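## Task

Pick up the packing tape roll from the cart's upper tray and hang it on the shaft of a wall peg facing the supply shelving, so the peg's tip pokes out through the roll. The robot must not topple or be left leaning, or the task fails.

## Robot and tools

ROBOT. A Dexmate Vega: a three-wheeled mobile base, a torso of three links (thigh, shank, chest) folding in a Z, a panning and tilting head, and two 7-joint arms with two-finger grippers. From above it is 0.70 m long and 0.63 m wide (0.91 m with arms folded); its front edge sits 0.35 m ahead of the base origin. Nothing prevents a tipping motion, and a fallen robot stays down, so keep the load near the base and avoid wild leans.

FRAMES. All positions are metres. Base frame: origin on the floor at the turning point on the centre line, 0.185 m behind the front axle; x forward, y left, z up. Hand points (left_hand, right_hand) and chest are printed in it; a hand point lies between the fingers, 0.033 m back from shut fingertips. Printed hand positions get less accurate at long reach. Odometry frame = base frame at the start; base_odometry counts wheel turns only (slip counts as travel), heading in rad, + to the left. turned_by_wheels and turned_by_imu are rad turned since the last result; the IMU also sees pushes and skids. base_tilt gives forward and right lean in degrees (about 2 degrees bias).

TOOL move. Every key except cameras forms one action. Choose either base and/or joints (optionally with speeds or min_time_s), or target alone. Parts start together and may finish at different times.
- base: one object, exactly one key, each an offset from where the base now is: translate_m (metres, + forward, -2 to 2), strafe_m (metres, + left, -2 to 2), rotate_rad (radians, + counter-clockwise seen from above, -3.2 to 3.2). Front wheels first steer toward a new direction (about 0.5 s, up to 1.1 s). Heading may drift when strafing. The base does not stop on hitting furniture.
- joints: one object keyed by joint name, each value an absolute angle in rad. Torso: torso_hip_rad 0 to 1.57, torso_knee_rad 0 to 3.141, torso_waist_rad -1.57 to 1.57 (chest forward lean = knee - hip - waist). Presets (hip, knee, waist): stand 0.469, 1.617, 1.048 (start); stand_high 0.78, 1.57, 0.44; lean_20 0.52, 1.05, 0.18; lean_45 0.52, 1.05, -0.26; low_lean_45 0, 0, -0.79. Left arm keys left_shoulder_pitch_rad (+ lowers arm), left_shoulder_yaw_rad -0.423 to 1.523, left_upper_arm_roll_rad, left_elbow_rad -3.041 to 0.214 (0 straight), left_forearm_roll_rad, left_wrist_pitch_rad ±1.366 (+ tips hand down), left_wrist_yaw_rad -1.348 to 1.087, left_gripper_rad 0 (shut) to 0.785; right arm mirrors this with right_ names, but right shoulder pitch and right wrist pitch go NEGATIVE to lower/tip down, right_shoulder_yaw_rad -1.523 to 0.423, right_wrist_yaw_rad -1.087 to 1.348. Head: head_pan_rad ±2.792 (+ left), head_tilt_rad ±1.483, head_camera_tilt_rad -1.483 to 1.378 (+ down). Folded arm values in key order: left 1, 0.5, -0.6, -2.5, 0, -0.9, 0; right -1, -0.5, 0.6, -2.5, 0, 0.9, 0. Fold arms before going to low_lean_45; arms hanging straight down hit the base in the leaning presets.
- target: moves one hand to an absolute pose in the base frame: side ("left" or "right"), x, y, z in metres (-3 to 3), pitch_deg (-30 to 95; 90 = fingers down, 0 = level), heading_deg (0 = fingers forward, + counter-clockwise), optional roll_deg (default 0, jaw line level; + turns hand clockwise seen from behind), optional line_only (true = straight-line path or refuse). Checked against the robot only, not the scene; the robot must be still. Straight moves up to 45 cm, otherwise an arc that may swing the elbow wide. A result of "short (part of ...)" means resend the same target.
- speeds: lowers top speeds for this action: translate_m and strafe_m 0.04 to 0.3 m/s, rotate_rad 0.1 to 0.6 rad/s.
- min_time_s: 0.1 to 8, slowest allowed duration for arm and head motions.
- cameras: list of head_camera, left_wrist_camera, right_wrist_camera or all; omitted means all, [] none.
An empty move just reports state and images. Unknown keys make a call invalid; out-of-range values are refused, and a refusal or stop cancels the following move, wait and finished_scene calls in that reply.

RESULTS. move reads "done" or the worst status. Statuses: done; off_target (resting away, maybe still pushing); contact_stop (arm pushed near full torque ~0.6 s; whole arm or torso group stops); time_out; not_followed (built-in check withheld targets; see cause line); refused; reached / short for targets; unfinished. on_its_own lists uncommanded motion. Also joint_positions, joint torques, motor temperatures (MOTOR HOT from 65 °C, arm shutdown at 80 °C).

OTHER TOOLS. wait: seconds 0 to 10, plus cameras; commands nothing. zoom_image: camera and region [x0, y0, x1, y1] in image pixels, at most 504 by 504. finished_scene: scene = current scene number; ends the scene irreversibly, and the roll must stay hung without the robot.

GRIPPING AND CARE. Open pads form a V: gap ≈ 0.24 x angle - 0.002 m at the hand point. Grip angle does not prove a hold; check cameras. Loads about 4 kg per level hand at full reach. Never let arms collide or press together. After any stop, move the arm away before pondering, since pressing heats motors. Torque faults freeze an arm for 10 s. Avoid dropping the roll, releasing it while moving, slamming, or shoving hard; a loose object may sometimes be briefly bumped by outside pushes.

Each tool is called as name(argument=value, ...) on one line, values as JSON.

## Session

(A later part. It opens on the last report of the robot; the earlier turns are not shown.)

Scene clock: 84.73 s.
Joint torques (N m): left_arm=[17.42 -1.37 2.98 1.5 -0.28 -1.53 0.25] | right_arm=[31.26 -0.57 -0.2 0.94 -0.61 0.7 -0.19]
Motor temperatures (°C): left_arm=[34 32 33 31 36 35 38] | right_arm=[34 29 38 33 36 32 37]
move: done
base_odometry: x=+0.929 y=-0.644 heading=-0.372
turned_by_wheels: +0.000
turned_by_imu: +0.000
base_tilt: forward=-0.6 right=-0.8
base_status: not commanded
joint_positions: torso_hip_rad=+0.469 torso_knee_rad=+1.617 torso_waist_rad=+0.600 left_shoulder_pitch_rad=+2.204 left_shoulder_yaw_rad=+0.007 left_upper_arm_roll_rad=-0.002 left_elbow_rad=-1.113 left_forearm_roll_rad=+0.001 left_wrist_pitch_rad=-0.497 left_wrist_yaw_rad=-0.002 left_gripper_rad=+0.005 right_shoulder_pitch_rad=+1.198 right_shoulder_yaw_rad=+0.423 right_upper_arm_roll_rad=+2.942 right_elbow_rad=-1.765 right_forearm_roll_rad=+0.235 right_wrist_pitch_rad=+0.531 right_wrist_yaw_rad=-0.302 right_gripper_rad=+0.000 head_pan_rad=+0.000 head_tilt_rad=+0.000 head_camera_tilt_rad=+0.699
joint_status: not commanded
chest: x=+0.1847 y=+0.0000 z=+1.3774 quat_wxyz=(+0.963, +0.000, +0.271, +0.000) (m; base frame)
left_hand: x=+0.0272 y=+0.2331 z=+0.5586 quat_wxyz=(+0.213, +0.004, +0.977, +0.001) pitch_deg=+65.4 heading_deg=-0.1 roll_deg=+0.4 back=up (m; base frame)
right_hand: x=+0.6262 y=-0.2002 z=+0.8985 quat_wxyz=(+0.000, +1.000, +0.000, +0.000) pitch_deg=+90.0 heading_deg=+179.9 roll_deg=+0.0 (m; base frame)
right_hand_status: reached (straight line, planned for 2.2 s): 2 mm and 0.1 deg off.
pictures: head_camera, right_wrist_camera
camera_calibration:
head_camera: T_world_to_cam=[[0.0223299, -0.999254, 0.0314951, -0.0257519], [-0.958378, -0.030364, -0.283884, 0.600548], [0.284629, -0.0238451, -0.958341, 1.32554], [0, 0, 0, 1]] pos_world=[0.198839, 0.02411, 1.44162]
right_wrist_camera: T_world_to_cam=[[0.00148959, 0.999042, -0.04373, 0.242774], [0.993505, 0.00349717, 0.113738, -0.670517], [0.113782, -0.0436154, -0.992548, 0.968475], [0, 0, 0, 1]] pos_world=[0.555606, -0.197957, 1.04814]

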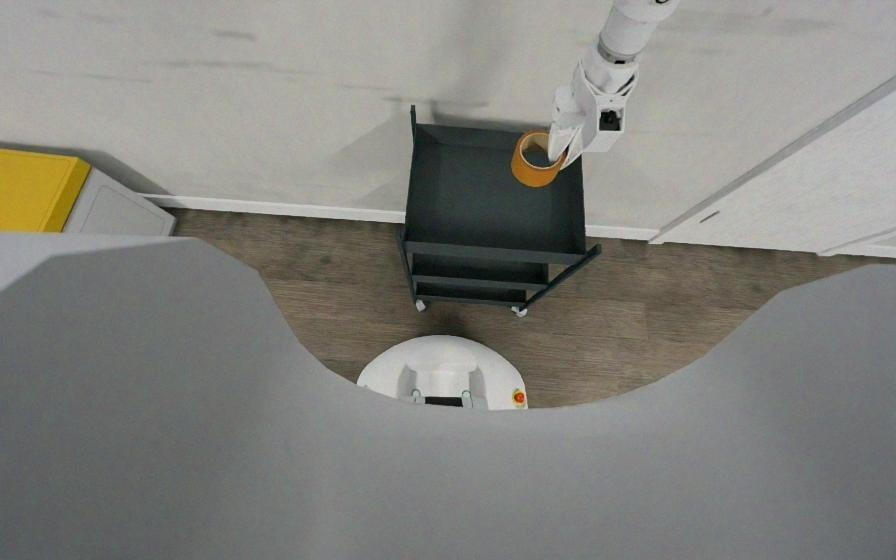

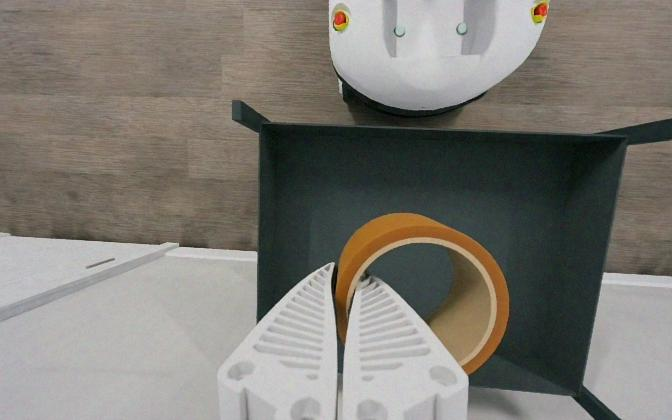

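move(base={"translate_m":-0.95}, speeds={"translate_m":0.25}, joints={"torso_waist_rad":1.048,"head_camera_tilt_rad":0.4}, cameras=[])

move(base={"rotate_rad":-1.57}, cameras=["head_camera"])

move(target={"side":"right","x":0.5,"y":-0.25,"z":1.0,"pitch_deg":0,"heading_deg":0,"roll_deg":0}, cameras=["head_camera","right_wrist_camera"])

Scene clock: 100.17 s.
Joint torques (N m): left_arm=[5.65 -2.5 1.85 -2.13 0.56 -0.96 0.28] | right_arm=[28.97 -0.09 -0.93 3.8 -0.55 -1.84 -0.02]
Motor temperatures (°C): left_arm=[34 32 33 31 36 35 38] | right_arm=[35 29 37 33 36 32 37]
move: done
base_odometry: x=+0.044 y=-0.299 heading=-0.370
turned_by_wheels: +0.002
turned_by_imu: +0.004
base_tilt: forward=-0.6 right=-0.7
base_status: done
joint_positions: torso_hip_rad=+0.469 torso_knee_rad=+1.617 torso_waist_rad=+1.048 left_shoulder_pitch_rad=+2.204 left_shoulder_yaw_rad=+0.007 left_upper_arm_roll_rad=-0.002 left_elbow_rad=-1.113 left_forearm_roll_rad=+0.001 left_wrist_pitch_rad=-0.497 left_wrist_yaw_rad=-0.002 left_gripper_rad=+0.005 right_shoulder_pitch_rad=+1.202 right_shoulder_yaw_rad=+0.423 right_upper_arm_roll_rad=+2.943 right_elbow_rad=-1.767 right_forearm_roll_rad=+0.234 right_wrist_pitch_rad=+0.533 right_wrist_yaw_rad=-0.302 right_gripper_rad=+0.000 head_pan_rad=+0.000 head_tilt_rad=+0.000 head_camera_tilt_rad=+0.401
joint_status: all done
chest: x=-0.0112 y=+0.0000 z=+1.4155 quat_wxyz=(+0.999, +0.000, +0.050, +0.000) (m; base frame)
left_hand: x=+0.2015 y=+0.2331 z=+0.6092 quat_wxyz=(+0.424, +0.004, +0.905, +0.002) pitch_deg=+39.8 heading_deg=+0.0 roll_deg=+0.5 back=up (m; base frame)
right_hand: x=+0.5933 y=-0.2002 z=+1.1762 quat_wxyz=(+0.000, +0.975, +0.000, +0.222) pitch_deg=+64.4 heading_deg=+0.0 roll_deg=+0.1 back=down (m; base frame)
pictures: none
No camera images: "cameras" was empty.

Scene clock: 104.33 s.
Joint torques (N m): left_arm=[5.85 3.08 -0.26 -3.88 0.75 -1.53 -0.04] | right_arm=[30.17 -1.21 -1.87 3.86 -0.22 -0.34 -0.17]
Motor temperatures (°C): left_arm=[33 32 33 31 36 35 38] | right_arm=[35 29 37 33 36 32 37]
move: done
base_odometry: x=+0.045 y=-0.298 heading=-1.941
turned_by_wheels: -1.572
turned_by_imu: -1.559
base_tilt: forward=-0.5 right=-0.8
base_status: done
joint_positions: torso_hip_rad=+0.469 torso_knee_rad=+1.617 torso_waist_rad=+1.048 left_shoulder_pitch_rad=+2.204 left_shoulder_yaw_rad=+0.007 left_upper_arm_roll_rad=-0.002 left_elbow_rad=-1.113 left_forearm_roll_rad=+0.001 left_wrist_pitch_rad=-0.497 left_wrist_yaw_rad=-0.002 left_gripper_rad=+0.005 right_shoulder_pitch_rad=+1.202 right_shoulder_yaw_rad=+0.423 right_upper_arm_roll_rad=+2.943 right_elbow_rad=-1.767 right_forearm_roll_rad=+0.234 right_wrist_pitch_rad=+0.533 right_wrist_yaw_rad=-0.302 right_gripper_rad=+0.000 head_pan_rad=+0.000 head_tilt_rad=+0.000 head_camera_tilt_rad=+0.401
joint_status: not commanded
chest: x=-0.0112 y=+0.0000 z=+1.4155 quat_wxyz=(+0.999, +0.000, +0.050, +0.000) (m; base frame)
left_hand: x=+0.2015 y=+0.2331 z=+0.6092 quat_wxyz=(+0.424, +0.004, +0.905, +0.002) pitch_deg=+39.8 heading_deg=+0.0 roll_deg=+0.5 back=up (m; base frame)
right_hand: x=+0.5933 y=-0.2002 z=+1.1762 quat_wxyz=(+0.000, +0.975, +0.000, +0.222) pitch_deg=+64.4 heading_deg=+0.1 roll_deg=+0.1 back=down (m; base frame)
pictures: head_camera
camera_calibration:
head_camera: T_world_to_cam=[[-0.00486582, -0.99925, 0.0384165, -0.0334646], [-0.510671, -0.0305468, -0.859233, 1.27109], [0.859762, -0.0237991, -0.510139, 0.787009], [0, 0, 0, 1]] pos_world=[-0.0276937, 0.0241184, 1.49494]

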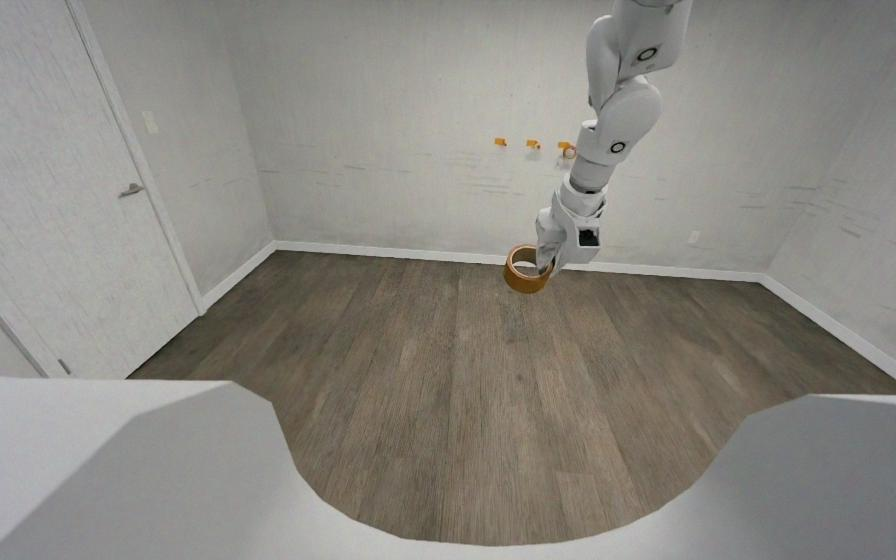

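Scene clock: 114.27 s.
Joint torques (N m): left_arm=[4.47 0.41 0.91 -2.32 0.02 -1.52 0.05] | right_arm=[5.02 -10.39 0.55 -7.7 -0.39 1.55 0.1]
Motor temperatures (°C): left_arm=[33 32 33 31 36 35 38] | right_arm=[35 29 38 33 36 32 37]
move: short
base_odometry: x=+0.045 y=-0.298 heading=-1.941
turned_by_wheels: +0.000
turned_by_imu: -0.001
base_tilt: forward=-0.6 right=-0.8
base_status: not commanded
joint_positions: torso_hip_rad=+0.469 torso_knee_rad=+1.617 torso_waist_rad=+1.048 left_shoulder_pitch_rad=+2.204 left_shoulder_yaw_rad=+0.007 left_upper_arm_roll_rad=-0.002 left_elbow_rad=-1.113 left_forearm_roll_rad=+0.001 left_wrist_pitch_rad=-0.497 left_wrist_yaw_rad=-0.002 left_gripper_rad=+0.005 right_shoulder_pitch_rad=-1.382 right_shoulder_yaw_rad=-0.447 right_upper_arm_roll_rad=+0.298 right_elbow_rad=-1.853 right_forearm_roll_rad=+0.325 right_wrist_pitch_rad=+0.474 right_wrist_yaw_rad=-0.480 right_gripper_rad=+0.000 head_pan_rad=+0.000 head_tilt_rad=+0.000 head_camera_tilt_rad=+0.401
joint_status: not commanded
chest: x=-0.0112 y=+0.0000 z=+1.4155 quat_wxyz=(+0.999, +0.000, +0.050, +0.000) (m; base frame)
left_hand: x=+0.2015 y=+0.2331 z=+0.6092 quat_wxyz=(+0.424, +0.004, +0.905, +0.002) pitch_deg=+39.8 heading_deg=+0.0 roll_deg=+0.5 back=up (m; base frame)
right_hand: x=+0.5117 y=-0.5887 z=+1.5469 quat_wxyz=(+0.921, +0.205, +0.274, -0.185) pitch_deg=-50.0 heading_deg=-48.2 roll_deg=+25.5 back=up (m; base frame)
right_hand_status: short (part of a checked arc of 10.7 s [no straight line was possible], the rest not played, planned for 8.6 s): 643 mm and 64.6 deg off.
pictures: head_camera, right_wrist_camera
camera_calibration:
head_camera: T_world_to_cam=[[-0.00486562, -0.99925, 0.0384165, -0.0334646], [-0.510671, -0.0305469, -0.859233, 1.27109], [0.859762, -0.0237989, -0.510139, 0.78701], [0, 0, 0, 1]] pos_world=[-0.0276939, 0.0241184, 1.49494]
right_wrist_camera: T_world_to_cam=[[-0.43282, -0.868124, -0.242957, 0.0905965], [0.725847, -0.17577, -0.66502, 0.606899], [0.534615, -0.464183, 0.706202, -1.48251], [0, 0, 0, 1]] pos_world=[0.39127, -0.502835, 1.47256]

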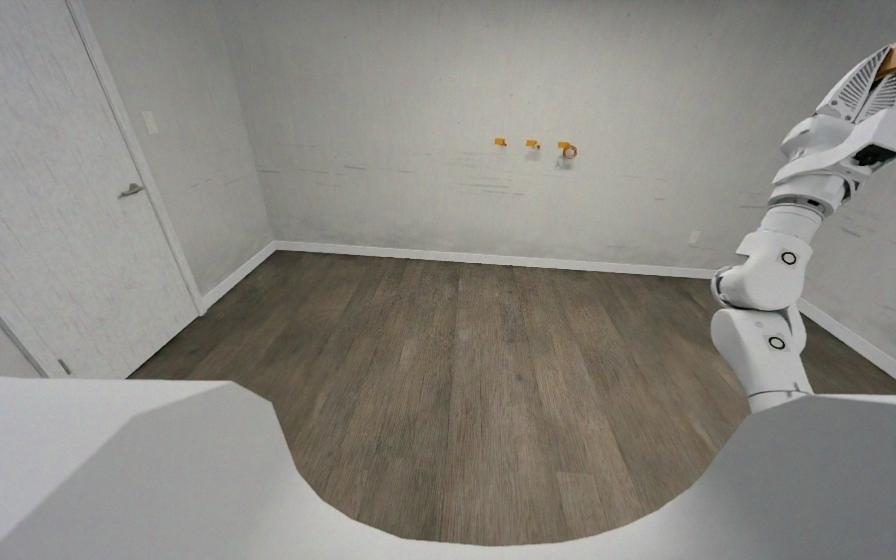

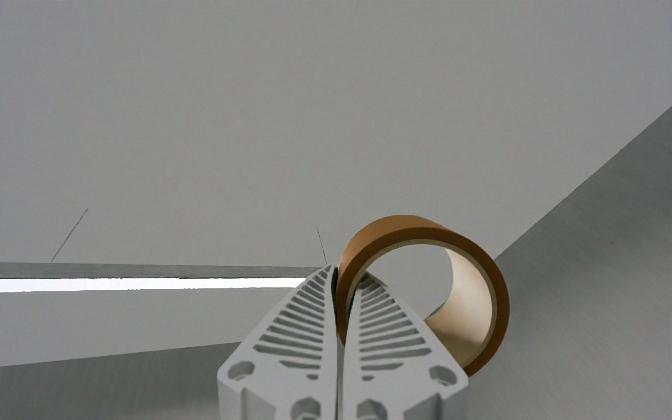

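move(target={"side":"right","x":0.5,"y":-0.22,"z":1.09,"pitch_deg":0,"heading_deg":0,"roll_deg":0}, cameras=[])

move(base={"rotate_rad":-0.08}, cameras=[])

move(base={"translate_m":1.45}, speeds={"translate_m":0.25}, cameras=["head_camera","right_wrist_camera"])

zoom_image(camera="head_camera", region=[420, 150, 620, 310])

zoom_image(camera="right_wrist_camera", region=[250, 150, 520, 390])

Scene clock: 128.33 s.
Joint torques (N m): left_arm=[7.95 0.86 -0.06 -3.68 0.07 -2.23 -0.28] | right_arm=[-6.57 -6.44 1.82 -8.55 -1.08 2.81 -0.36]
Motor temperatures (°C): left_arm=[33 32 32 31 36 35 38] | right_arm=[34 30 38 33 36 32 37]
move: done
base_odometry: x=+0.045 y=-0.298 heading=-1.941
turned_by_wheels: +0.000
turned_by_imu: -0.001
base_tilt: forward=-0.6 right=-0.8
base_status: not commanded
joint_positions: torso_hip_rad=+0.469 torso_knee_rad=+1.617 torso_waist_rad=+1.048 left_shoulder_pitch_rad=+2.204 left_shoulder_yaw_rad=+0.007 left_upper_arm_roll_rad=-0.002 left_elbow_rad=-1.113 left_forearm_roll_rad=+0.001 left_wrist_pitch_rad=-0.497 left_wrist_yaw_rad=-0.002 left_gripper_rad=+0.005 right_shoulder_pitch_rad=-2.058 right_shoulder_yaw_rad=-0.832 right_upper_arm_roll_rad=-0.342 right_elbow_rad=-2.261 right_forearm_roll_rad=+0.408 right_wrist_pitch_rad=+0.212 right_wrist_yaw_rad=-0.723 right_gripper_rad=+0.000 head_pan_rad=+0.000 head_tilt_rad=+0.000 head_camera_tilt_rad=+0.401
joint_status: not commanded
chest: x=-0.0112 y=+0.0000 z=+1.4155 quat_wxyz=(+0.999, +0.000, +0.050, +0.000) (m; base frame)
left_hand: x=+0.2015 y=+0.2331 z=+0.6092 quat_wxyz=(+0.424, +0.004, +0.905, +0.002) pitch_deg=+39.8 heading_deg=+0.0 roll_deg=+0.5 back=up (m; base frame)
right_hand: x=+0.5024 y=-0.2221 z=+1.0931 quat_wxyz=(+0.710, +0.001, +0.705, -0.001) pitch_deg=-0.4 heading_deg=-0.2 roll_deg=+0.0 back=up (m; base frame)
right_hand_status: reached (checked arc [a long move], planned for 2.5 s): 4 mm and 0.5 deg off.
pictures: none
No camera images: "cameras" was empty.

Scene clock: 129.37 s.
Joint torques (N m): left_arm=[6.85 -1.39 1.12 -2.42 0.07 -1.58 0.33] | right_arm=[-6.26 -5.43 0.03 -7.32 -1.15 3.12 -0.22]
Motor temperatures (°C): left_arm=[33 32 32 31 36 35 38] | right_arm=[34 30 38 33 36 32 37]
move: done
base_odometry: x=+0.045 y=-0.298 heading=-2.021
turned_by_wheels: -0.080
turned_by_imu: -0.079
base_tilt: forward=-0.6 right=-0.8
base_status: done
joint_positions: torso_hip_rad=+0.469 torso_knee_rad=+1.617 torso_waist_rad=+1.048 left_shoulder_pitch_rad=+2.204 left_shoulder_yaw_rad=+0.007 left_upper_arm_roll_rad=-0.002 left_elbow_rad=-1.113 left_forearm_roll_rad=+0.001 left_wrist_pitch_rad=-0.497 left_wrist_yaw_rad=-0.002 left_gripper_rad=+0.005 right_shoulder_pitch_rad=-2.062 right_shoulder_yaw_rad=-0.834 right_upper_arm_roll_rad=-0.346 right_elbow_rad=-2.263 right_forearm_roll_rad=+0.409 right_wrist_pitch_rad=+0.210 right_wrist_yaw_rad=-0.725 right_gripper_rad=+0.000 head_pan_rad=+0.000 head_tilt_rad=+0.000 head_camera_tilt_rad=+0.401
joint_status: not commanded
chest: x=-0.0112 y=+0.0000 z=+1.4155 quat_wxyz=(+0.999, +0.000, +0.050, +0.000) (m; base frame)
left_hand: x=+0.2015 y=+0.2331 z=+0.6092 quat_wxyz=(+0.424, +0.004, +0.905, +0.002) pitch_deg=+39.8 heading_deg=+0.0 roll_deg=+0.5 back=up (m; base frame)
right_hand: x=+0.5004 y=-0.2204 z=+1.0904 quat_wxyz=(+0.707, +0.000, +0.707, +0.000) pitch_deg=+0.0 heading_deg=+0.0 roll_deg=+0.0 back=up (m; base frame)
pictures: none
No camera images: "cameras" was empty.

Scene clock: 137.07 s.
Joint torques (N m): left_arm=[5.5 -1.29 2.19 -2.58 -0.34 -1.99 0.04] | right_arm=[-5.54 -4.03 0.37 -7.55 -1.25 2.36 -0.28]
Motor temperatures (°C): left_arm=[33 32 32 31 36 35 38] | right_arm=[34 30 37 33 36 32 37]
move: done
base_odometry: x=-0.590 y=-1.602 heading=-2.023
turned_by_wheels: -0.002
turned_by_imu: -0.010
base_tilt: forward=-0.7 right=-0.6
base_status: done
joint_positions: torso_hip_rad=+0.469 torso_knee_rad=+1.617 torso_waist_rad=+1.048 left_shoulder_pitch_rad=+2.204 left_shoulder_yaw_rad=+0.007 left_upper_arm_roll_rad=-0.002 left_elbow_rad=-1.113 left_forearm_roll_rad=+0.001 left_wrist_pitch_rad=-0.497 left_wrist_yaw_rad=-0.002 left_gripper_rad=+0.005 right_shoulder_pitch_rad=-2.063 right_shoulder_yaw_rad=-0.834 right_upper_arm_roll_rad=-0.346 right_elbow_rad=-2.263 right_forearm_roll_rad=+0.409 right_wrist_pitch_rad=+0.210 right_wrist_yaw_rad=-0.725 right_gripper_rad=+0.000 head_pan_rad=+0.000 head_tilt_rad=+0.000 head_camera_tilt_rad=+0.401
joint_status: not commanded
chest: x=-0.0111 y=+0.0000 z=+1.4155 quat_wxyz=(+0.999, +0.000, +0.050, +0.000) (m; base frame)
left_hand: x=+0.2015 y=+0.2331 z=+0.6092 quat_wxyz=(+0.424, +0.004, +0.906, +0.002) pitch_deg=+39.8 heading_deg=+0.0 roll_deg=+0.5 back=up (m; base frame)
right_hand: x=+0.5002 y=-0.2202 z=+1.0900 quat_wxyz=(+0.707, +0.000, +0.707, +0.000) pitch_deg=+0.0 heading_deg=+0.0 roll_deg=+0.0 back=up (m; base frame)
pictures: head_camera, right_wrist_camera
camera_calibration:
head_camera: T_world_to_cam=[[-0.00486261, -0.99925, 0.038417, -0.0334646], [-0.510748, -0.0305467, -0.859188, 1.27107], [0.859717, -0.0237993, -0.510216, 0.78703], [0, 0, 0, 1]] pos_world=[-0.0275874, 0.0241184, 1.49493]
right_wrist_camera: T_world_to_cam=[[0.0437965, -0.99904, -0.000313242, -0.237142], [-0.113715, -0.00467358, -0.993502, 1.19188], [0.992548, 0.0435476, -0.11381, -0.206145], [0, 0, 0, 1]] pos_world=[0.350529, -0.222367, 1.1606]

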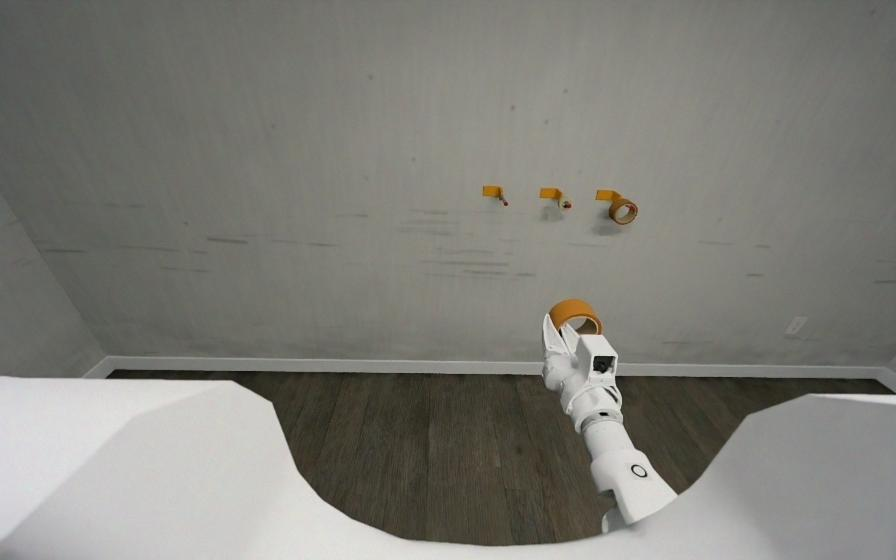

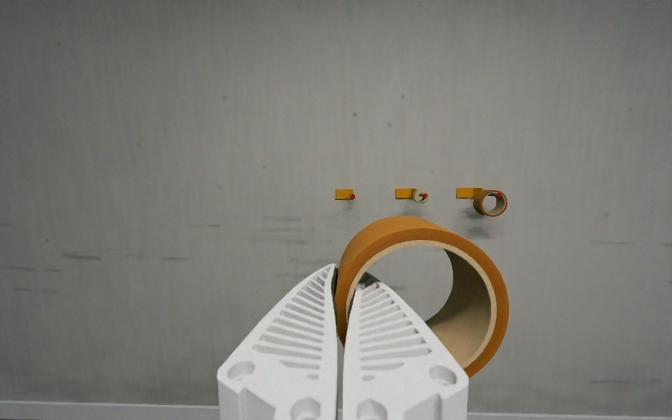

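Scaled by 2.520 from the camera's 896x560 image, which has a finer 960x600 frame.

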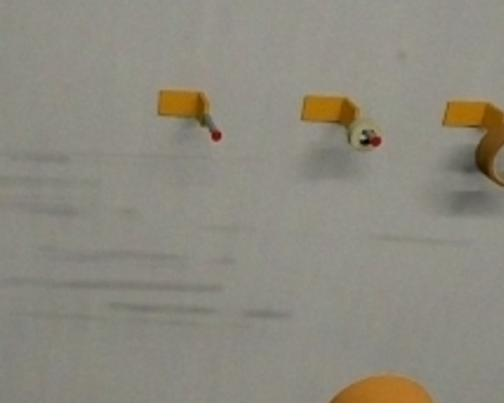

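Scaled by 1.867 from the camera's 672x420 image, which has a finer 960x600 frame.

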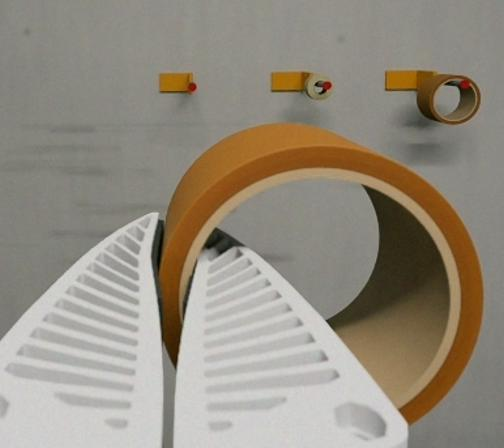

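move(target={"side":"right","x":0.6,"y":-0.187,"z":1.083,"pitch_deg":0,"heading_deg":0,"roll_deg":0}, cameras=[])

move(base={"translate_m":0.4}, speeds={"translate_m":0.15}, joints={"head_camera_tilt_rad":0.5}, cameras=["head_camera","right_wrist_camera"])

zoom_image(camera="right_wrist_camera", region=[250, 150, 520, 390])

Scene clock: 152.10 s.
Joint torques (N m): left_arm=[6.06 0.45 1.16 -1.96 0.09 -2.08 0.2] | right_arm=[21.57 1.06 0.67 -5.14 -1 2.82 0]
Motor temperatures (°C): left_arm=[33 32 32 31 36 35 38] | right_arm=[33 30 37 34 36 32 37]
move: done
base_odometry: x=-0.590 y=-1.602 heading=-2.023
turned_by_wheels: +0.000
turned_by_imu: -0.001
base_tilt: forward=-0.4 right=-0.8
base_status: not commanded
joint_positions: torso_hip_rad=+0.469 torso_knee_rad=+1.617 torso_waist_rad=+1.048 left_shoulder_pitch_rad=+2.204 left_shoulder_yaw_rad=+0.007 left_upper_arm_roll_rad=-0.002 left_elbow_rad=-1.113 left_forearm_roll_rad=+0.001 left_wrist_pitch_rad=-0.497 left_wrist_yaw_rad=-0.002 left_gripper_rad=+0.005 right_shoulder_pitch_rad=-1.704 right_shoulder_yaw_rad=-0.661 right_upper_arm_roll_rad=-0.478 right_elbow_rad=-2.067 right_forearm_roll_rad=+0.439 right_wrist_pitch_rad=+0.055 right_wrist_yaw_rad=-0.660 right_gripper_rad=+0.000 head_pan_rad=+0.000 head_tilt_rad=+0.000 head_camera_tilt_rad=+0.401
joint_status: not commanded
chest: x=-0.0111 y=+0.0000 z=+1.4155 quat_wxyz=(+0.999, +0.000, +0.050, +0.000) (m; base frame)
left_hand: x=+0.2015 y=+0.2331 z=+0.6092 quat_wxyz=(+0.424, +0.004, +0.906, +0.002) pitch_deg=+39.8 heading_deg=+0.0 roll_deg=+0.5 back=up (m; base frame)
right_hand: x=+0.5986 y=-0.1878 z=+1.0827 quat_wxyz=(+0.707, +0.000, +0.707, +0.000) pitch_deg=+0.0 heading_deg=+0.0 roll_deg=+0.0 back=up (m; base frame)
right_hand_status: reached (straight line, planned for 1.5 s): 2 mm and 0.0 deg off.
pictures: none
No camera images: "cameras" was empty.

Scene clock: 156.00 s.
Joint torques (N m): left_arm=[7.47 -0.41 1.5 -2.8 -0.12 -1.9 0.34] | right_arm=[20.18 1.44 1.36 -5.34 -1.07 2.7 0.14]
Motor temperatures (°C): left_arm=[33 32 32 31 36 35 38] | right_arm=[33 29 37 34 36 32 37]
move: done
base_odometry: x=-0.765 y=-1.961 heading=-2.024
turned_by_wheels: -0.002
turned_by_imu: -0.004
base_tilt: forward=-0.5 right=-0.9
base_status: done
joint_positions: torso_hip_rad=+0.469 torso_knee_rad=+1.617 torso_waist_rad=+1.048 left_shoulder_pitch_rad=+2.204 left_shoulder_yaw_rad=+0.007 left_upper_arm_roll_rad=-0.002 left_elbow_rad=-1.113 left_forearm_roll_rad=+0.001 left_wrist_pitch_rad=-0.497 left_wrist_yaw_rad=-0.002 left_gripper_rad=+0.005 right_shoulder_pitch_rad=-1.699 right_shoulder_yaw_rad=-0.659 right_upper_arm_roll_rad=-0.480 right_elbow_rad=-2.065 right_forearm_roll_rad=+0.439 right_wrist_pitch_rad=+0.054 right_wrist_yaw_rad=-0.659 right_gripper_rad=+0.000 head_pan_rad=+0.000 head_tilt_rad=+0.000 head_camera_tilt_rad=+0.499
joint_status: all done
chest: x=-0.0111 y=+0.0000 z=+1.4155 quat_wxyz=(+0.999, +0.000, +0.050, +0.000) (m; base frame)
left_hand: x=+0.2015 y=+0.2331 z=+0.6092 quat_wxyz=(+0.424, +0.004, +0.906, +0.002) pitch_deg=+39.8 heading_deg=+0.0 roll_deg=+0.5 back=up (m; base frame)
right_hand: x=+0.5999 y=-0.1872 z=+1.0828 quat_wxyz=(+0.707, +0.000, +0.707, +0.000) pitch_deg=+0.0 heading_deg=+0.0 roll_deg=+0.0 back=up (m; base frame)
pictures: head_camera, right_wrist_camera
camera_calibration:
head_camera: T_world_to_cam=[[-0.00106062, -0.999251, 0.0386743, -0.0335487], [-0.592879, -0.0305157, -0.804713, 1.18389], [0.805291, -0.0237827, -0.592403, 0.90462], [0, 0, 0, 1]] pos_world=[-0.0266157, 0.0241179, 1.48989]
right_wrist_camera: T_world_to_cam=[[0.0438847, -0.999037, -0.000343558, -0.208538], [-0.114231, -0.00467618, -0.993443, 1.19641], [0.992485, 0.0436362, -0.114326, -0.306737], [0, 0, 0, 1]] pos_world=[0.45025, -0.189358, 1.15343]

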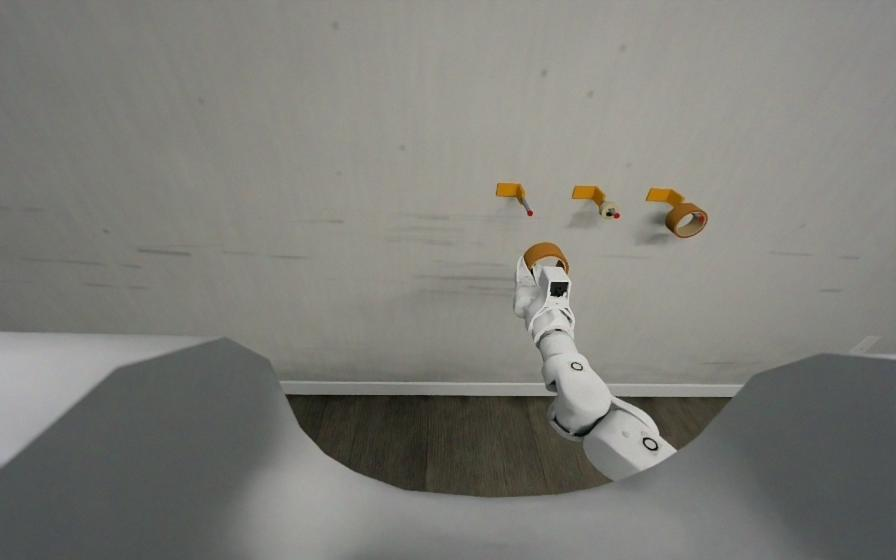

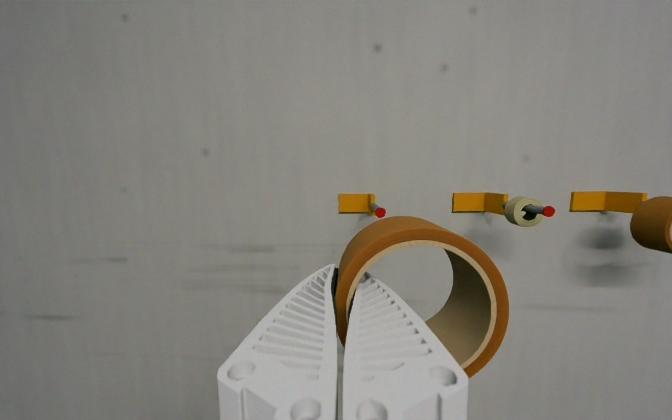

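Scaled by 1.867 from the camera's 672x420 image, which has a finer 960x600 frame.

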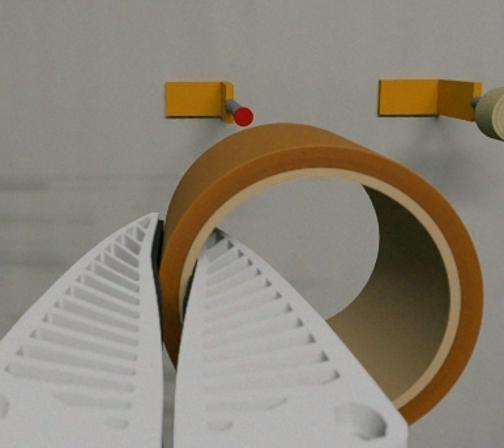

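move(base={"translate_m":0.18}, speeds={"translate_m":0.1}, cameras=["right_wrist_camera"])

zoom_image(camera="right_wrist_camera", region=[250, 150, 520, 390])

Scene clock: 165.67 s.
Joint torques (N m): left_arm=[4.79 -0.04 2.39 -2.84 0.18 -2.43 0.04] | right_arm=[18.6 0.1 1.49 -5.59 -0.97 2.39 -0.01]
Motor temperatures (°C): left_arm=[33 32 32 31 36 35 38] | right_arm=[34 29 37 33 36 32 37]
move: done
base_odometry: x=-0.844 y=-2.123 heading=-2.026
turned_by_wheels: -0.002
turned_by_imu: -0.003
base_tilt: forward=-0.5 right=-0.9
base_status: done
joint_positions: torso_hip_rad=+0.469 torso_knee_rad=+1.617 torso_waist_rad=+1.048 left_shoulder_pitch_rad=+2.204 left_shoulder_yaw_rad=+0.007 left_upper_arm_roll_rad=-0.002 left_elbow_rad=-1.113 left_forearm_roll_rad=+0.001 left_wrist_pitch_rad=-0.497 left_wrist_yaw_rad=-0.002 left_gripper_rad=+0.005 right_shoulder_pitch_rad=-1.699 right_shoulder_yaw_rad=-0.659 right_upper_arm_roll_rad=-0.480 right_elbow_rad=-2.065 right_forearm_roll_rad=+0.439 right_wrist_pitch_rad=+0.054 right_wrist_yaw_rad=-0.659 right_gripper_rad=+0.000 head_pan_rad=+0.000 head_tilt_rad=+0.000 head_camera_tilt_rad=+0.499
joint_status: not commanded
chest: x=-0.0111 y=+0.0000 z=+1.4155 quat_wxyz=(+0.999, +0.000, +0.050, +0.000) (m; base frame)
left_hand: x=+0.2015 y=+0.2331 z=+0.6092 quat_wxyz=(+0.424, +0.004, +0.906, +0.002) pitch_deg=+39.8 heading_deg=+0.0 roll_deg=+0.5 back=up (m; base frame)
right_hand: x=+0.5999 y=-0.1871 z=+1.0828 quat_wxyz=(+0.707, +0.000, +0.707, +0.000) pitch_deg=+0.0 heading_deg=+0.0 roll_deg=+0.0 back=up (m; base frame)
pictures: right_wrist_camera
camera_calibration:
right_wrist_camera: T_world_to_cam=[[0.043931, -0.999035, -0.00035114, -0.208532], [-0.114246, -0.00467462, -0.993441, 1.19641], [0.992481, 0.043683, -0.114341, -0.306704], [0, 0, 0, 1]] pos_world=[0.450244, -0.18934, 1.15342]

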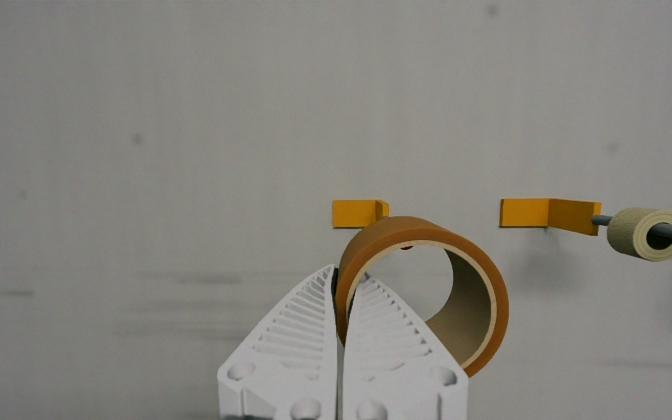

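Scaled by 1.867 from the camera's 672x420 image, which has a finer 960x600 frame.

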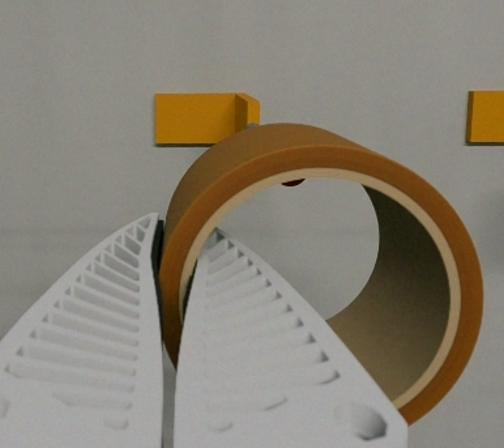

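move(base={"translate_m":-0.05}, speeds={"translate_m":0.06}, cameras=[])

move(target={"side":"right","x":0.6,"y":-0.187,"z":1.11,"pitch_deg":0,"heading_deg":0}, cameras=["right_wrist_camera","head_camera"])

zoom_image(camera="right_wrist_camera", region=[250, 150, 520, 390])

Scene clock: 186.77 s.
Joint torques (N m): left_arm=[6.66 -0.33 1.82 -3.65 0.25 -1.32 0.17] | right_arm=[19.65 -1.43 1.43 -6.94 -1.21 2.26 -0.16]
Motor temperatures (°C): left_arm=[33 32 32 31 36 35 38] | right_arm=[34 29 37 33 36 32 37]
move: done
base_odometry: x=-0.822 y=-2.078 heading=-2.027
turned_by_wheels: -0.001
turned_by_imu: -0.001
base_tilt: forward=-0.4 right=-0.8
base_status: done
joint_positions: torso_hip_rad=+0.469 torso_knee_rad=+1.617 torso_waist_rad=+1.048 left_shoulder_pitch_rad=+2.204 left_shoulder_yaw_rad=+0.007 left_upper_arm_roll_rad=-0.002 left_elbow_rad=-1.113 left_forearm_roll_rad=+0.001 left_wrist_pitch_rad=-0.497 left_wrist_yaw_rad=-0.002 left_gripper_rad=+0.005 right_shoulder_pitch_rad=-1.699 right_shoulder_yaw_rad=-0.659 right_upper_arm_roll_rad=-0.480 right_elbow_rad=-2.065 right_forearm_roll_rad=+0.439 right_wrist_pitch_rad=+0.054 right_wrist_yaw_rad=-0.659 right_gripper_rad=+0.000 head_pan_rad=+0.000 head_tilt_rad=+0.000 head_camera_tilt_rad=+0.499
joint_status: not commanded
chest: x=-0.0112 y=+0.0000 z=+1.4155 quat_wxyz=(+0.999, +0.000, +0.050, +0.000) (m; base frame)
left_hand: x=+0.2015 y=+0.2331 z=+0.6092 quat_wxyz=(+0.424, +0.004, +0.905, +0.002) pitch_deg=+39.8 heading_deg=+0.0 roll_deg=+0.5 back=up (m; base frame)
right_hand: x=+0.5998 y=-0.1872 z=+1.0828 quat_wxyz=(+0.707, +0.000, +0.707, +0.000) pitch_deg=+0.0 heading_deg=+0.0 roll_deg=+0.0 back=up (m; base frame)
pictures: none
No camera images: "cameras" was empty.

Scene clock: 188.43 s.
Joint torques (N m): left_arm=[7.76 -1.8 3.27 -2.3 -0.27 -0.72 0.1] | right_arm=[1.55 -4.01 7.57 -7.36 -0.87 2.92 -0.11]
Motor temperatures (°C): left_arm=[33 32 32 31 36 35 38] | right_arm=[34 29 37 33 36 32 37]
move: done
base_odometry: x=-0.822 y=-2.078 heading=-2.027
turned_by_wheels: +0.000
turned_by_imu: +0.000
base_tilt: forward=-0.5 right=-0.9
base_status: not commanded
joint_positions: torso_hip_rad=+0.469 torso_knee_rad=+1.617 torso_waist_rad=+1.048 left_shoulder_pitch_rad=+2.204 left_shoulder_yaw_rad=+0.007 left_upper_arm_roll_rad=-0.002 left_elbow_rad=-1.113 left_forearm_roll_rad=+0.001 left_wrist_pitch_rad=-0.497 left_wrist_yaw_rad=-0.002 left_gripper_rad=+0.005 right_shoulder_pitch_rad=-1.701 right_shoulder_yaw_rad=-0.683 right_upper_arm_roll_rad=-0.450 right_elbow_rad=-2.156 right_forearm_roll_rad=+0.472 right_wrist_pitch_rad=-0.023 right_wrist_yaw_rad=-0.681 right_gripper_rad=+0.000 head_pan_rad=+0.000 head_tilt_rad=+0.000 head_camera_tilt_rad=+0.499
joint_status: not commanded
chest: x=-0.0112 y=+0.0000 z=+1.4155 quat_wxyz=(+0.999, +0.000, +0.050, +0.000) (m; base frame)
left_hand: x=+0.2015 y=+0.2331 z=+0.6092 quat_wxyz=(+0.424, +0.004, +0.905, +0.002) pitch_deg=+39.8 heading_deg=+0.0 roll_deg=+0.5 back=up (m; base frame)
right_hand: x=+0.6001 y=-0.1869 z=+1.1086 quat_wxyz=(+0.707, +0.000, +0.707, +0.000) pitch_deg=+0.0 heading_deg=+0.0 roll_deg=+0.0 back=up (m; base frame)
right_hand_status: reached (straight line, planned for 0.6 s): 1 mm and 0.0 deg off.
pictures: head_camera, right_wrist_camera
camera_calibration:
head_camera: T_world_to_cam=[[-0.00106417, -0.999251, 0.0386742, -0.0335489], [-0.592807, -0.0305157, -0.804766, 1.1839], [0.805344, -0.0237827, -0.59233, 0.904604], [0, 0, 0, 1]] pos_world=[-0.0267265, 0.0241179, 1.48989]
right_wrist_camera: T_world_to_cam=[[0.0442279, -0.999021, -0.000604298, -0.20816], [-0.114106, -0.00445066, -0.993459, 1.22206], [0.992484, 0.0440075, -0.114191, -0.304066], [0, 0, 0, 1]] pos_world=[0.450431, -0.189136, 1.17922]

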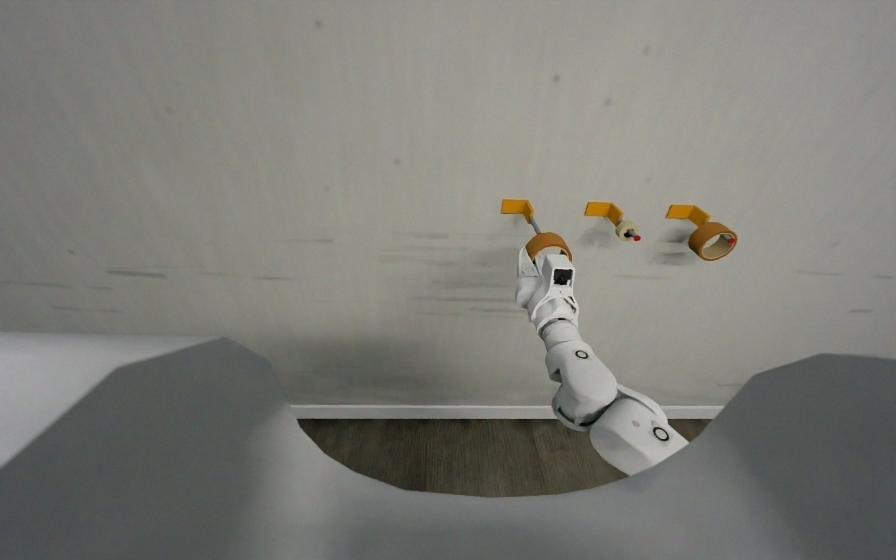

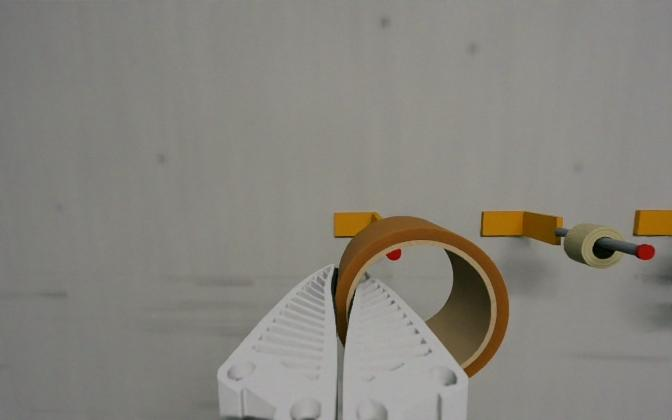

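Scaled by 1.867 from the camera's 672x420 image, which has a finer 960x600 frame.

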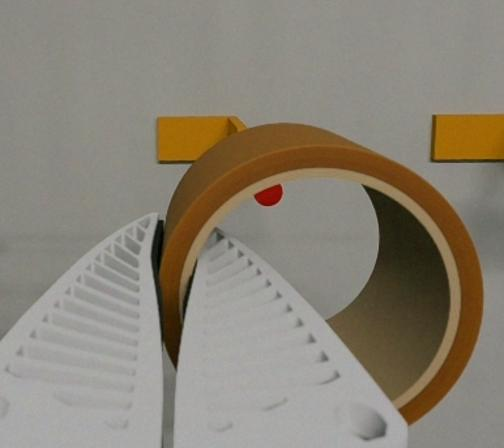

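move(base={"translate_m":0.065}, speeds={"translate_m":0.05}, cameras=["right_wrist_camera"])

zoom_image(camera="right_wrist_camera", region=[250, 150, 520, 390])

Scene clock: 194.30 s.
Joint torques (N m): left_arm=[6.96 4.99 -0.16 -1.1 0.28 -1.65 0.15] | right_arm=[1.54 -5.46 8.76 -7.83 -1.24 2.74 -0.17]
Motor temperatures (°C): left_arm=[33 32 32 31 36 35 38] | right_arm=[34 29 37 34 36 32 37]
move: done
base_odometry: x=-0.850 y=-2.136 heading=-2.028
turned_by_wheels: -0.001
turned_by_imu: -0.002
base_tilt: forward=-0.5 right=-0.7
base_status: done
joint_positions: torso_hip_rad=+0.469 torso_knee_rad=+1.617 torso_waist_rad=+1.048 left_shoulder_pitch_rad=+2.204 left_shoulder_yaw_rad=+0.007 left_upper_arm_roll_rad=-0.002 left_elbow_rad=-1.113 left_forearm_roll_rad=+0.001 left_wrist_pitch_rad=-0.497 left_wrist_yaw_rad=-0.002 left_gripper_rad=+0.005 right_shoulder_pitch_rad=-1.701 right_shoulder_yaw_rad=-0.684 right_upper_arm_roll_rad=-0.448 right_elbow_rad=-2.160 right_forearm_roll_rad=+0.474 right_wrist_pitch_rad=-0.027 right_wrist_yaw_rad=-0.682 right_gripper_rad=+0.000 head_pan_rad=+0.000 head_tilt_rad=+0.000 head_camera_tilt_rad=+0.499
joint_status: not commanded
chest: x=-0.0111 y=+0.0000 z=+1.4155 quat_wxyz=(+0.999, +0.000, +0.050, +0.000) (m; base frame)
left_hand: x=+0.2015 y=+0.2331 z=+0.6092 quat_wxyz=(+0.424, +0.004, +0.906, +0.002) pitch_deg=+39.8 heading_deg=+0.0 roll_deg=+0.5 back=up (m; base frame)
right_hand: x=+0.6001 y=-0.1868 z=+1.1098 quat_wxyz=(+0.707, +0.000, +0.707, +0.000) pitch_deg=+0.0 heading_deg=+0.0 roll_deg=+0.0 back=up (m; base frame)
pictures: right_wrist_camera
camera_calibration:
right_wrist_camera: T_world_to_cam=[[0.0443453, -0.999016, -0.000526773, -0.208263], [-0.114212, -0.0045459, -0.993446, 1.22325], [0.992466, 0.0441148, -0.114301, -0.30379], [0, 0, 0, 1]] pos_world=[0.450447, -0.189096, 1.1804]

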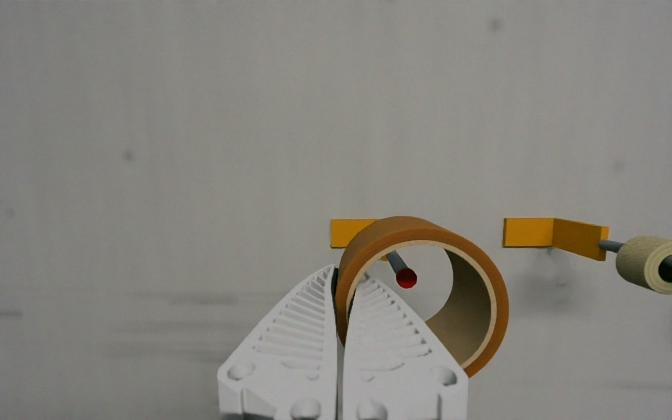

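Scaled by 1.867 from the camera's 672x420 image, which has a finer 960x600 frame.

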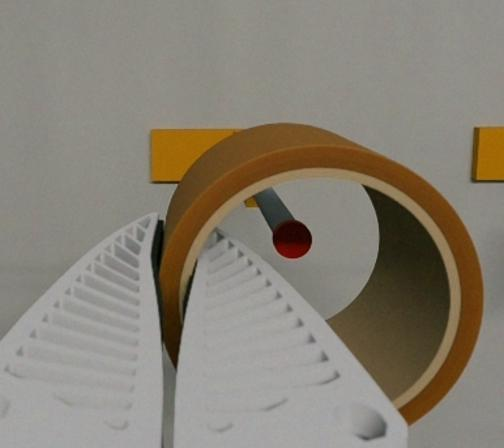

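move(base={"translate_m":0.035}, speeds={"translate_m":0.05}, cameras=[])

move(target={"side":"right","x":0.6,"y":-0.19,"z":1.098,"pitch_deg":0,"heading_deg":0}, cameras=["right_wrist_camera"])

zoom_image(camera="right_wrist_camera", region=[250, 150, 520, 390])

Scene clock: 200.07 s.
Joint torques (N m): left_arm=[8.04 0.25 0.5 -2 0.24 -2.09 0.48] | right_arm=[0.71 -3.12 8.7 -8.51 -1.01 3.39 -0.03]
Motor temperatures (°C): left_arm=[33 32 32 31 36 35 38] | right_arm=[33 29 37 34 36 32 37]
move: done
base_odometry: x=-0.866 y=-2.168 heading=-2.030
turned_by_wheels: -0.001
turned_by_imu: -0.002
base_tilt: forward=-0.7 right=-0.7
base_status: done
joint_positions: torso_hip_rad=+0.469 torso_knee_rad=+1.617 torso_waist_rad=+1.048 left_shoulder_pitch_rad=+2.204 left_shoulder_yaw_rad=+0.007 left_upper_arm_roll_rad=-0.002 left_elbow_rad=-1.113 left_forearm_roll_rad=+0.001 left_wrist_pitch_rad=-0.497 left_wrist_yaw_rad=-0.002 left_gripper_rad=+0.005 right_shoulder_pitch_rad=-1.701 right_shoulder_yaw_rad=-0.684 right_upper_arm_roll_rad=-0.448 right_elbow_rad=-2.160 right_forearm_roll_rad=+0.474 right_wrist_pitch_rad=-0.027 right_wrist_yaw_rad=-0.682 right_gripper_rad=+0.000 head_pan_rad=+0.000 head_tilt_rad=+0.000 head_camera_tilt_rad=+0.499
joint_status: not commanded
chest: x=-0.0111 y=+0.0000 z=+1.4155 quat_wxyz=(+0.999, +0.000, +0.050, +0.000) (m; base frame)
left_hand: x=+0.2015 y=+0.2331 z=+0.6092 quat_wxyz=(+0.424, +0.004, +0.906, +0.002) pitch_deg=+39.8 heading_deg=+0.0 roll_deg=+0.5 back=up (m; base frame)
right_hand: x=+0.6001 y=-0.1868 z=+1.1098 quat_wxyz=(+0.707, +0.000, +0.707, +0.000) pitch_deg=+0.0 heading_deg=+0.0 roll_deg=+0.0 back=up (m; base frame)
pictures: none
No camera images: "cameras" was empty.

Scene clock: 201.27 s.
Joint torques (N m): left_arm=[7.95 -0.37 1.76 -3.81 -0.63 -2.05 -0.26] | right_arm=[0.95 0.21 1 -5.54 -1.79 3.62 0.14]
Motor temperatures (°C): left_arm=[33 32 32 31 36 35 38] | right_arm=[33 29 37 34 36 32 37]
move: done
base_odometry: x=-0.866 y=-2.168 heading=-2.030
turned_by_wheels: +0.000
turned_by_imu: +0.000
base_tilt: forward=-0.5 right=-0.8
base_status: not commanded
joint_positions: torso_hip_rad=+0.469 torso_knee_rad=+1.617 torso_waist_rad=+1.048 left_shoulder_pitch_rad=+2.204 left_shoulder_yaw_rad=+0.007 left_upper_arm_roll_rad=-0.002 left_elbow_rad=-1.113 left_forearm_roll_rad=+0.001 left_wrist_pitch_rad=-0.497 left_wrist_yaw_rad=-0.002 left_gripper_rad=+0.005 right_shoulder_pitch_rad=-1.704 right_shoulder_yaw_rad=-0.680 right_upper_arm_roll_rad=-0.454 right_elbow_rad=-2.123 right_forearm_roll_rad=+0.464 right_wrist_pitch_rad=+0.009 right_wrist_yaw_rad=-0.669 right_gripper_rad=+0.000 head_pan_rad=+0.000 head_tilt_rad=+0.000 head_camera_tilt_rad=+0.499
joint_status: not commanded
chest: x=-0.0111 y=+0.0000 z=+1.4155 quat_wxyz=(+0.999, +0.000, +0.050, +0.000) (m; base frame)
left_hand: x=+0.2015 y=+0.2331 z=+0.6092 quat_wxyz=(+0.424, +0.004, +0.906, +0.002) pitch_deg=+39.8 heading_deg=+0.0 roll_deg=+0.5 back=up (m; base frame)
right_hand: x=+0.6002 y=-0.1899 z=+1.0994 quat_wxyz=(+0.707, +0.000, +0.707, +0.000) pitch_deg=+0.0 heading_deg=+0.0 roll_deg=+0.0 back=up (m; base frame)
right_hand_status: reached (straight line, planned for 0.4 s): 1 mm and 0.0 deg off.
pictures: right_wrist_camera
camera_calibration:
right_wrist_camera: T_world_to_cam=[[0.0438135, -0.99904, -0.000438618, -0.211096], [-0.113654, -0.00454819, -0.99351, 1.21273], [0.992554, 0.043579, -0.113744, -0.305706], [0, 0, 0, 1]] pos_world=[0.450511, -0.192055, 1.16999]

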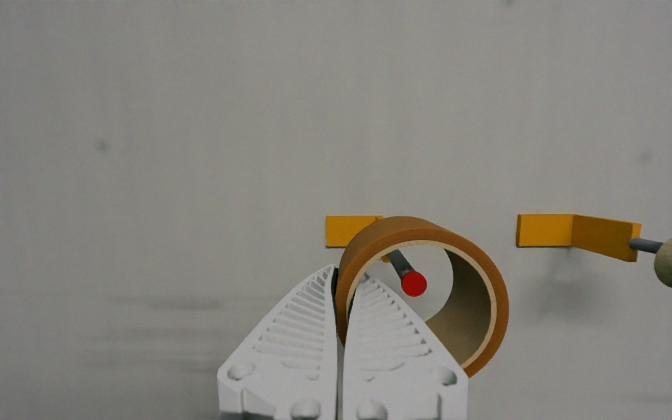

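Scaled by 1.867 from the camera's 672x420 image, which has a finer 960x600 frame.

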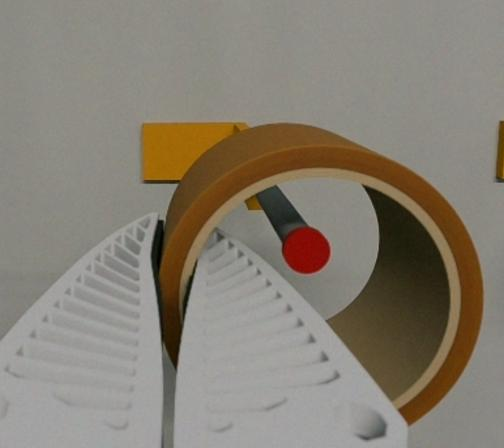

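move(base={"translate_m":0.02}, speeds={"translate_m":0.05}, cameras=[])

move(target={"side":"right","x":0.6,"y":-0.19,"z":1.086,"pitch_deg":0,"heading_deg":0}, cameras=[])

move(base={"translate_m":0.025}, speeds={"translate_m":0.05}, cameras=["right_wrist_camera"])

zoom_image(camera="right_wrist_camera", region=[250, 150, 520, 390])

Scene clock: 207.70 s.
Joint torques (N m): left_arm=[7.9 2.18 0.17 -2.59 0.53 -1.29 0.08] | right_arm=[1.11 -0.14 1.05 -6.02 -1.68 2.7 -0.01]
Motor temperatures (°C): left_arm=[33 32 32 31 36 35 38] | right_arm=[33 29 37 34 36 32 37]
move: done
base_odometry: x=-0.874 y=-2.186 heading=-2.031
turned_by_wheels: -0.001
turned_by_imu: -0.002
base_tilt: forward=-0.6 right=-0.8
base_status: done
joint_positions: torso_hip_rad=+0.469 torso_knee_rad=+1.617 torso_waist_rad=+1.048 left_shoulder_pitch_rad=+2.204 left_shoulder_yaw_rad=+0.007 left_upper_arm_roll_rad=-0.002 left_elbow_rad=-1.113 left_forearm_roll_rad=+0.001 left_wrist_pitch_rad=-0.497 left_wrist_yaw_rad=-0.002 left_gripper_rad=+0.005 right_shoulder_pitch_rad=-1.705 right_shoulder_yaw_rad=-0.679 right_upper_arm_roll_rad=-0.455 right_elbow_rad=-2.119 right_forearm_roll_rad=+0.463 right_wrist_pitch_rad=+0.013 right_wrist_yaw_rad=-0.668 right_gripper_rad=+0.000 head_pan_rad=+0.000 head_tilt_rad=+0.000 head_camera_tilt_rad=+0.499
joint_status: not commanded
chest: x=-0.0110 y=+0.0000 z=+1.4155 quat_wxyz=(+0.999, +0.000, +0.050, +0.000) (m; base frame)
left_hand: x=+0.2015 y=+0.2331 z=+0.6092 quat_wxyz=(+0.424, +0.004, +0.906, +0.002) pitch_deg=+39.8 heading_deg=+0.0 roll_deg=+0.5 back=up (m; base frame)
right_hand: x=+0.6002 y=-0.1902 z=+1.0981 quat_wxyz=(+0.707, +0.000, +0.707, +0.000) pitch_deg=+0.0 heading_deg=+0.0 roll_deg=+0.0 back=up (m; base frame)
pictures: none
No camera images: "cameras" was empty.

Scene clock: 208.93 s.
Joint torques (N m): left_arm=[4.11 2.01 0.57 -2.96 0.23 -1.75 0.08] | right_arm=[19.55 0.74 0.59 -6.04 -1.72 3 0.11]
Motor temperatures (°C): left_arm=[33 32 32 31 36 35 38] | right_arm=[33 29 37 34 36 32 37]
move: done
base_odometry: x=-0.874 y=-2.186 heading=-2.031
turned_by_wheels: +0.000
turned_by_imu: +0.000
base_tilt: forward=-0.5 right=-1.0
base_status: not commanded
joint_positions: torso_hip_rad=+0.469 torso_knee_rad=+1.617 torso_waist_rad=+1.048 left_shoulder_pitch_rad=+2.204 left_shoulder_yaw_rad=+0.007 left_upper_arm_roll_rad=-0.002 left_elbow_rad=-1.113 left_forearm_roll_rad=+0.001 left_wrist_pitch_rad=-0.497 left_wrist_yaw_rad=-0.002 left_gripper_rad=+0.005 right_shoulder_pitch_rad=-1.704 right_shoulder_yaw_rad=-0.668 right_upper_arm_roll_rad=-0.468 right_elbow_rad=-2.080 right_forearm_roll_rad=+0.449 right_wrist_pitch_rad=+0.045 right_wrist_yaw_rad=-0.658 right_gripper_rad=+0.000 head_pan_rad=+0.000 head_tilt_rad=+0.000 head_camera_tilt_rad=+0.499
joint_status: not commanded
chest: x=-0.0110 y=+0.0000 z=+1.4155 quat_wxyz=(+0.999, +0.000, +0.050, +0.000) (m; base frame)
left_hand: x=+0.2015 y=+0.2331 z=+0.6092 quat_wxyz=(+0.424, +0.004, +0.906, +0.002) pitch_deg=+39.8 heading_deg=+0.0 roll_deg=+0.5 back=up (m; base frame)
right_hand: x=+0.5999 y=-0.1902 z=+1.0869 quat_wxyz=(+0.707, +0.000, +0.707, +0.000) pitch_deg=+0.0 heading_deg=+0.0 roll_deg=+0.0 back=up (m; base frame)
right_hand_status: reached (straight line, planned for 0.4 s): 1 mm and 0.0 deg off.
pictures: none
No camera images: "cameras" was empty.

Scene clock: 210.33 s.
Joint torques (N m): left_arm=[6.25 2.82 -2.5 -2.71 0.56 -1.72 0.07] | right_arm=[20.46 0.95 0.82 -5.59 -1.68 4.58 0.04]
Motor temperatures (°C): left_arm=[33 32 32 31 36 35 38] | right_arm=[33 29 37 34 36 32 37]
move: done
base_odometry: x=-0.885 y=-2.208 heading=-2.032
turned_by_wheels: -0.001
turned_by_imu: -0.002
base_tilt: forward=-0.7 right=-0.9
base_status: done
joint_positions: torso_hip_rad=+0.469 torso_knee_rad=+1.617 torso_waist_rad=+1.048 left_shoulder_pitch_rad=+2.204 left_shoulder_yaw_rad=+0.007 left_upper_arm_roll_rad=-0.002 left_elbow_rad=-1.113 left_forearm_roll_rad=+0.001 left_wrist_pitch_rad=-0.497 left_wrist_yaw_rad=-0.002 left_gripper_rad=+0.005 right_shoulder_pitch_rad=-1.704 right_shoulder_yaw_rad=-0.667 right_upper_arm_roll_rad=-0.469 right_elbow_rad=-2.076 right_forearm_roll_rad=+0.448 right_wrist_pitch_rad=+0.048 right_wrist_yaw_rad=-0.657 right_gripper_rad=+0.000 head_pan_rad=+0.000 head_tilt_rad=+0.000 head_camera_tilt_rad=+0.499
joint_status: not commanded
chest: x=-0.0111 y=+0.0000 z=+1.4155 quat_wxyz=(+0.999, +0.000, +0.050, +0.000) (m; base frame)
left_hand: x=+0.2015 y=+0.2331 z=+0.6092 quat_wxyz=(+0.424, +0.004, +0.906, +0.002) pitch_deg=+39.8 heading_deg=+0.0 roll_deg=+0.5 back=up (m; base frame)
right_hand: x=+0.5999 y=-0.1902 z=+1.0858 quat_wxyz=(+0.707, +0.000, +0.707, +0.000) pitch_deg=+0.0 heading_deg=+0.0 roll_deg=+0.0 back=up (m; base frame)
pictures: right_wrist_camera
camera_calibration:
right_wrist_camera: T_world_to_cam=[[0.0438291, -0.999039, -0.000434582, -0.211422], [-0.114359, -0.00458495, -0.993429, 1.19945], [0.992472, 0.0435908, -0.114451, -0.306112], [0, 0, 0, 1]] pos_world=[0.450243, -0.192376, 1.15644]

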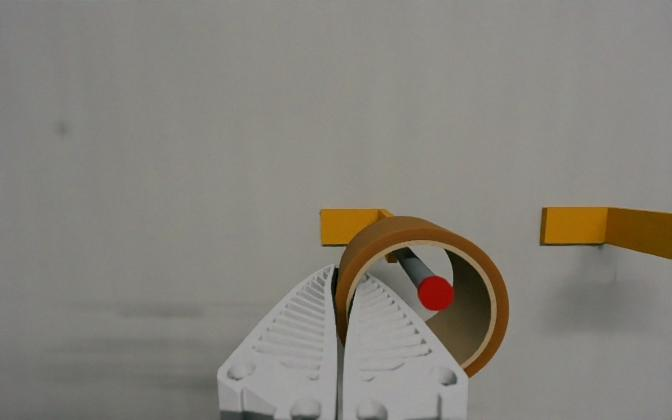

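Scaled by 1.867 from the camera's 672x420 image, which has a finer 960x600 frame.

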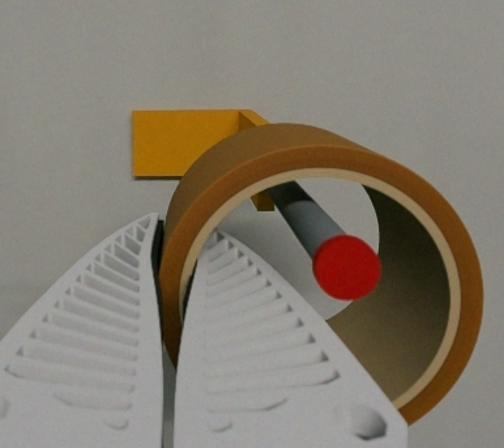

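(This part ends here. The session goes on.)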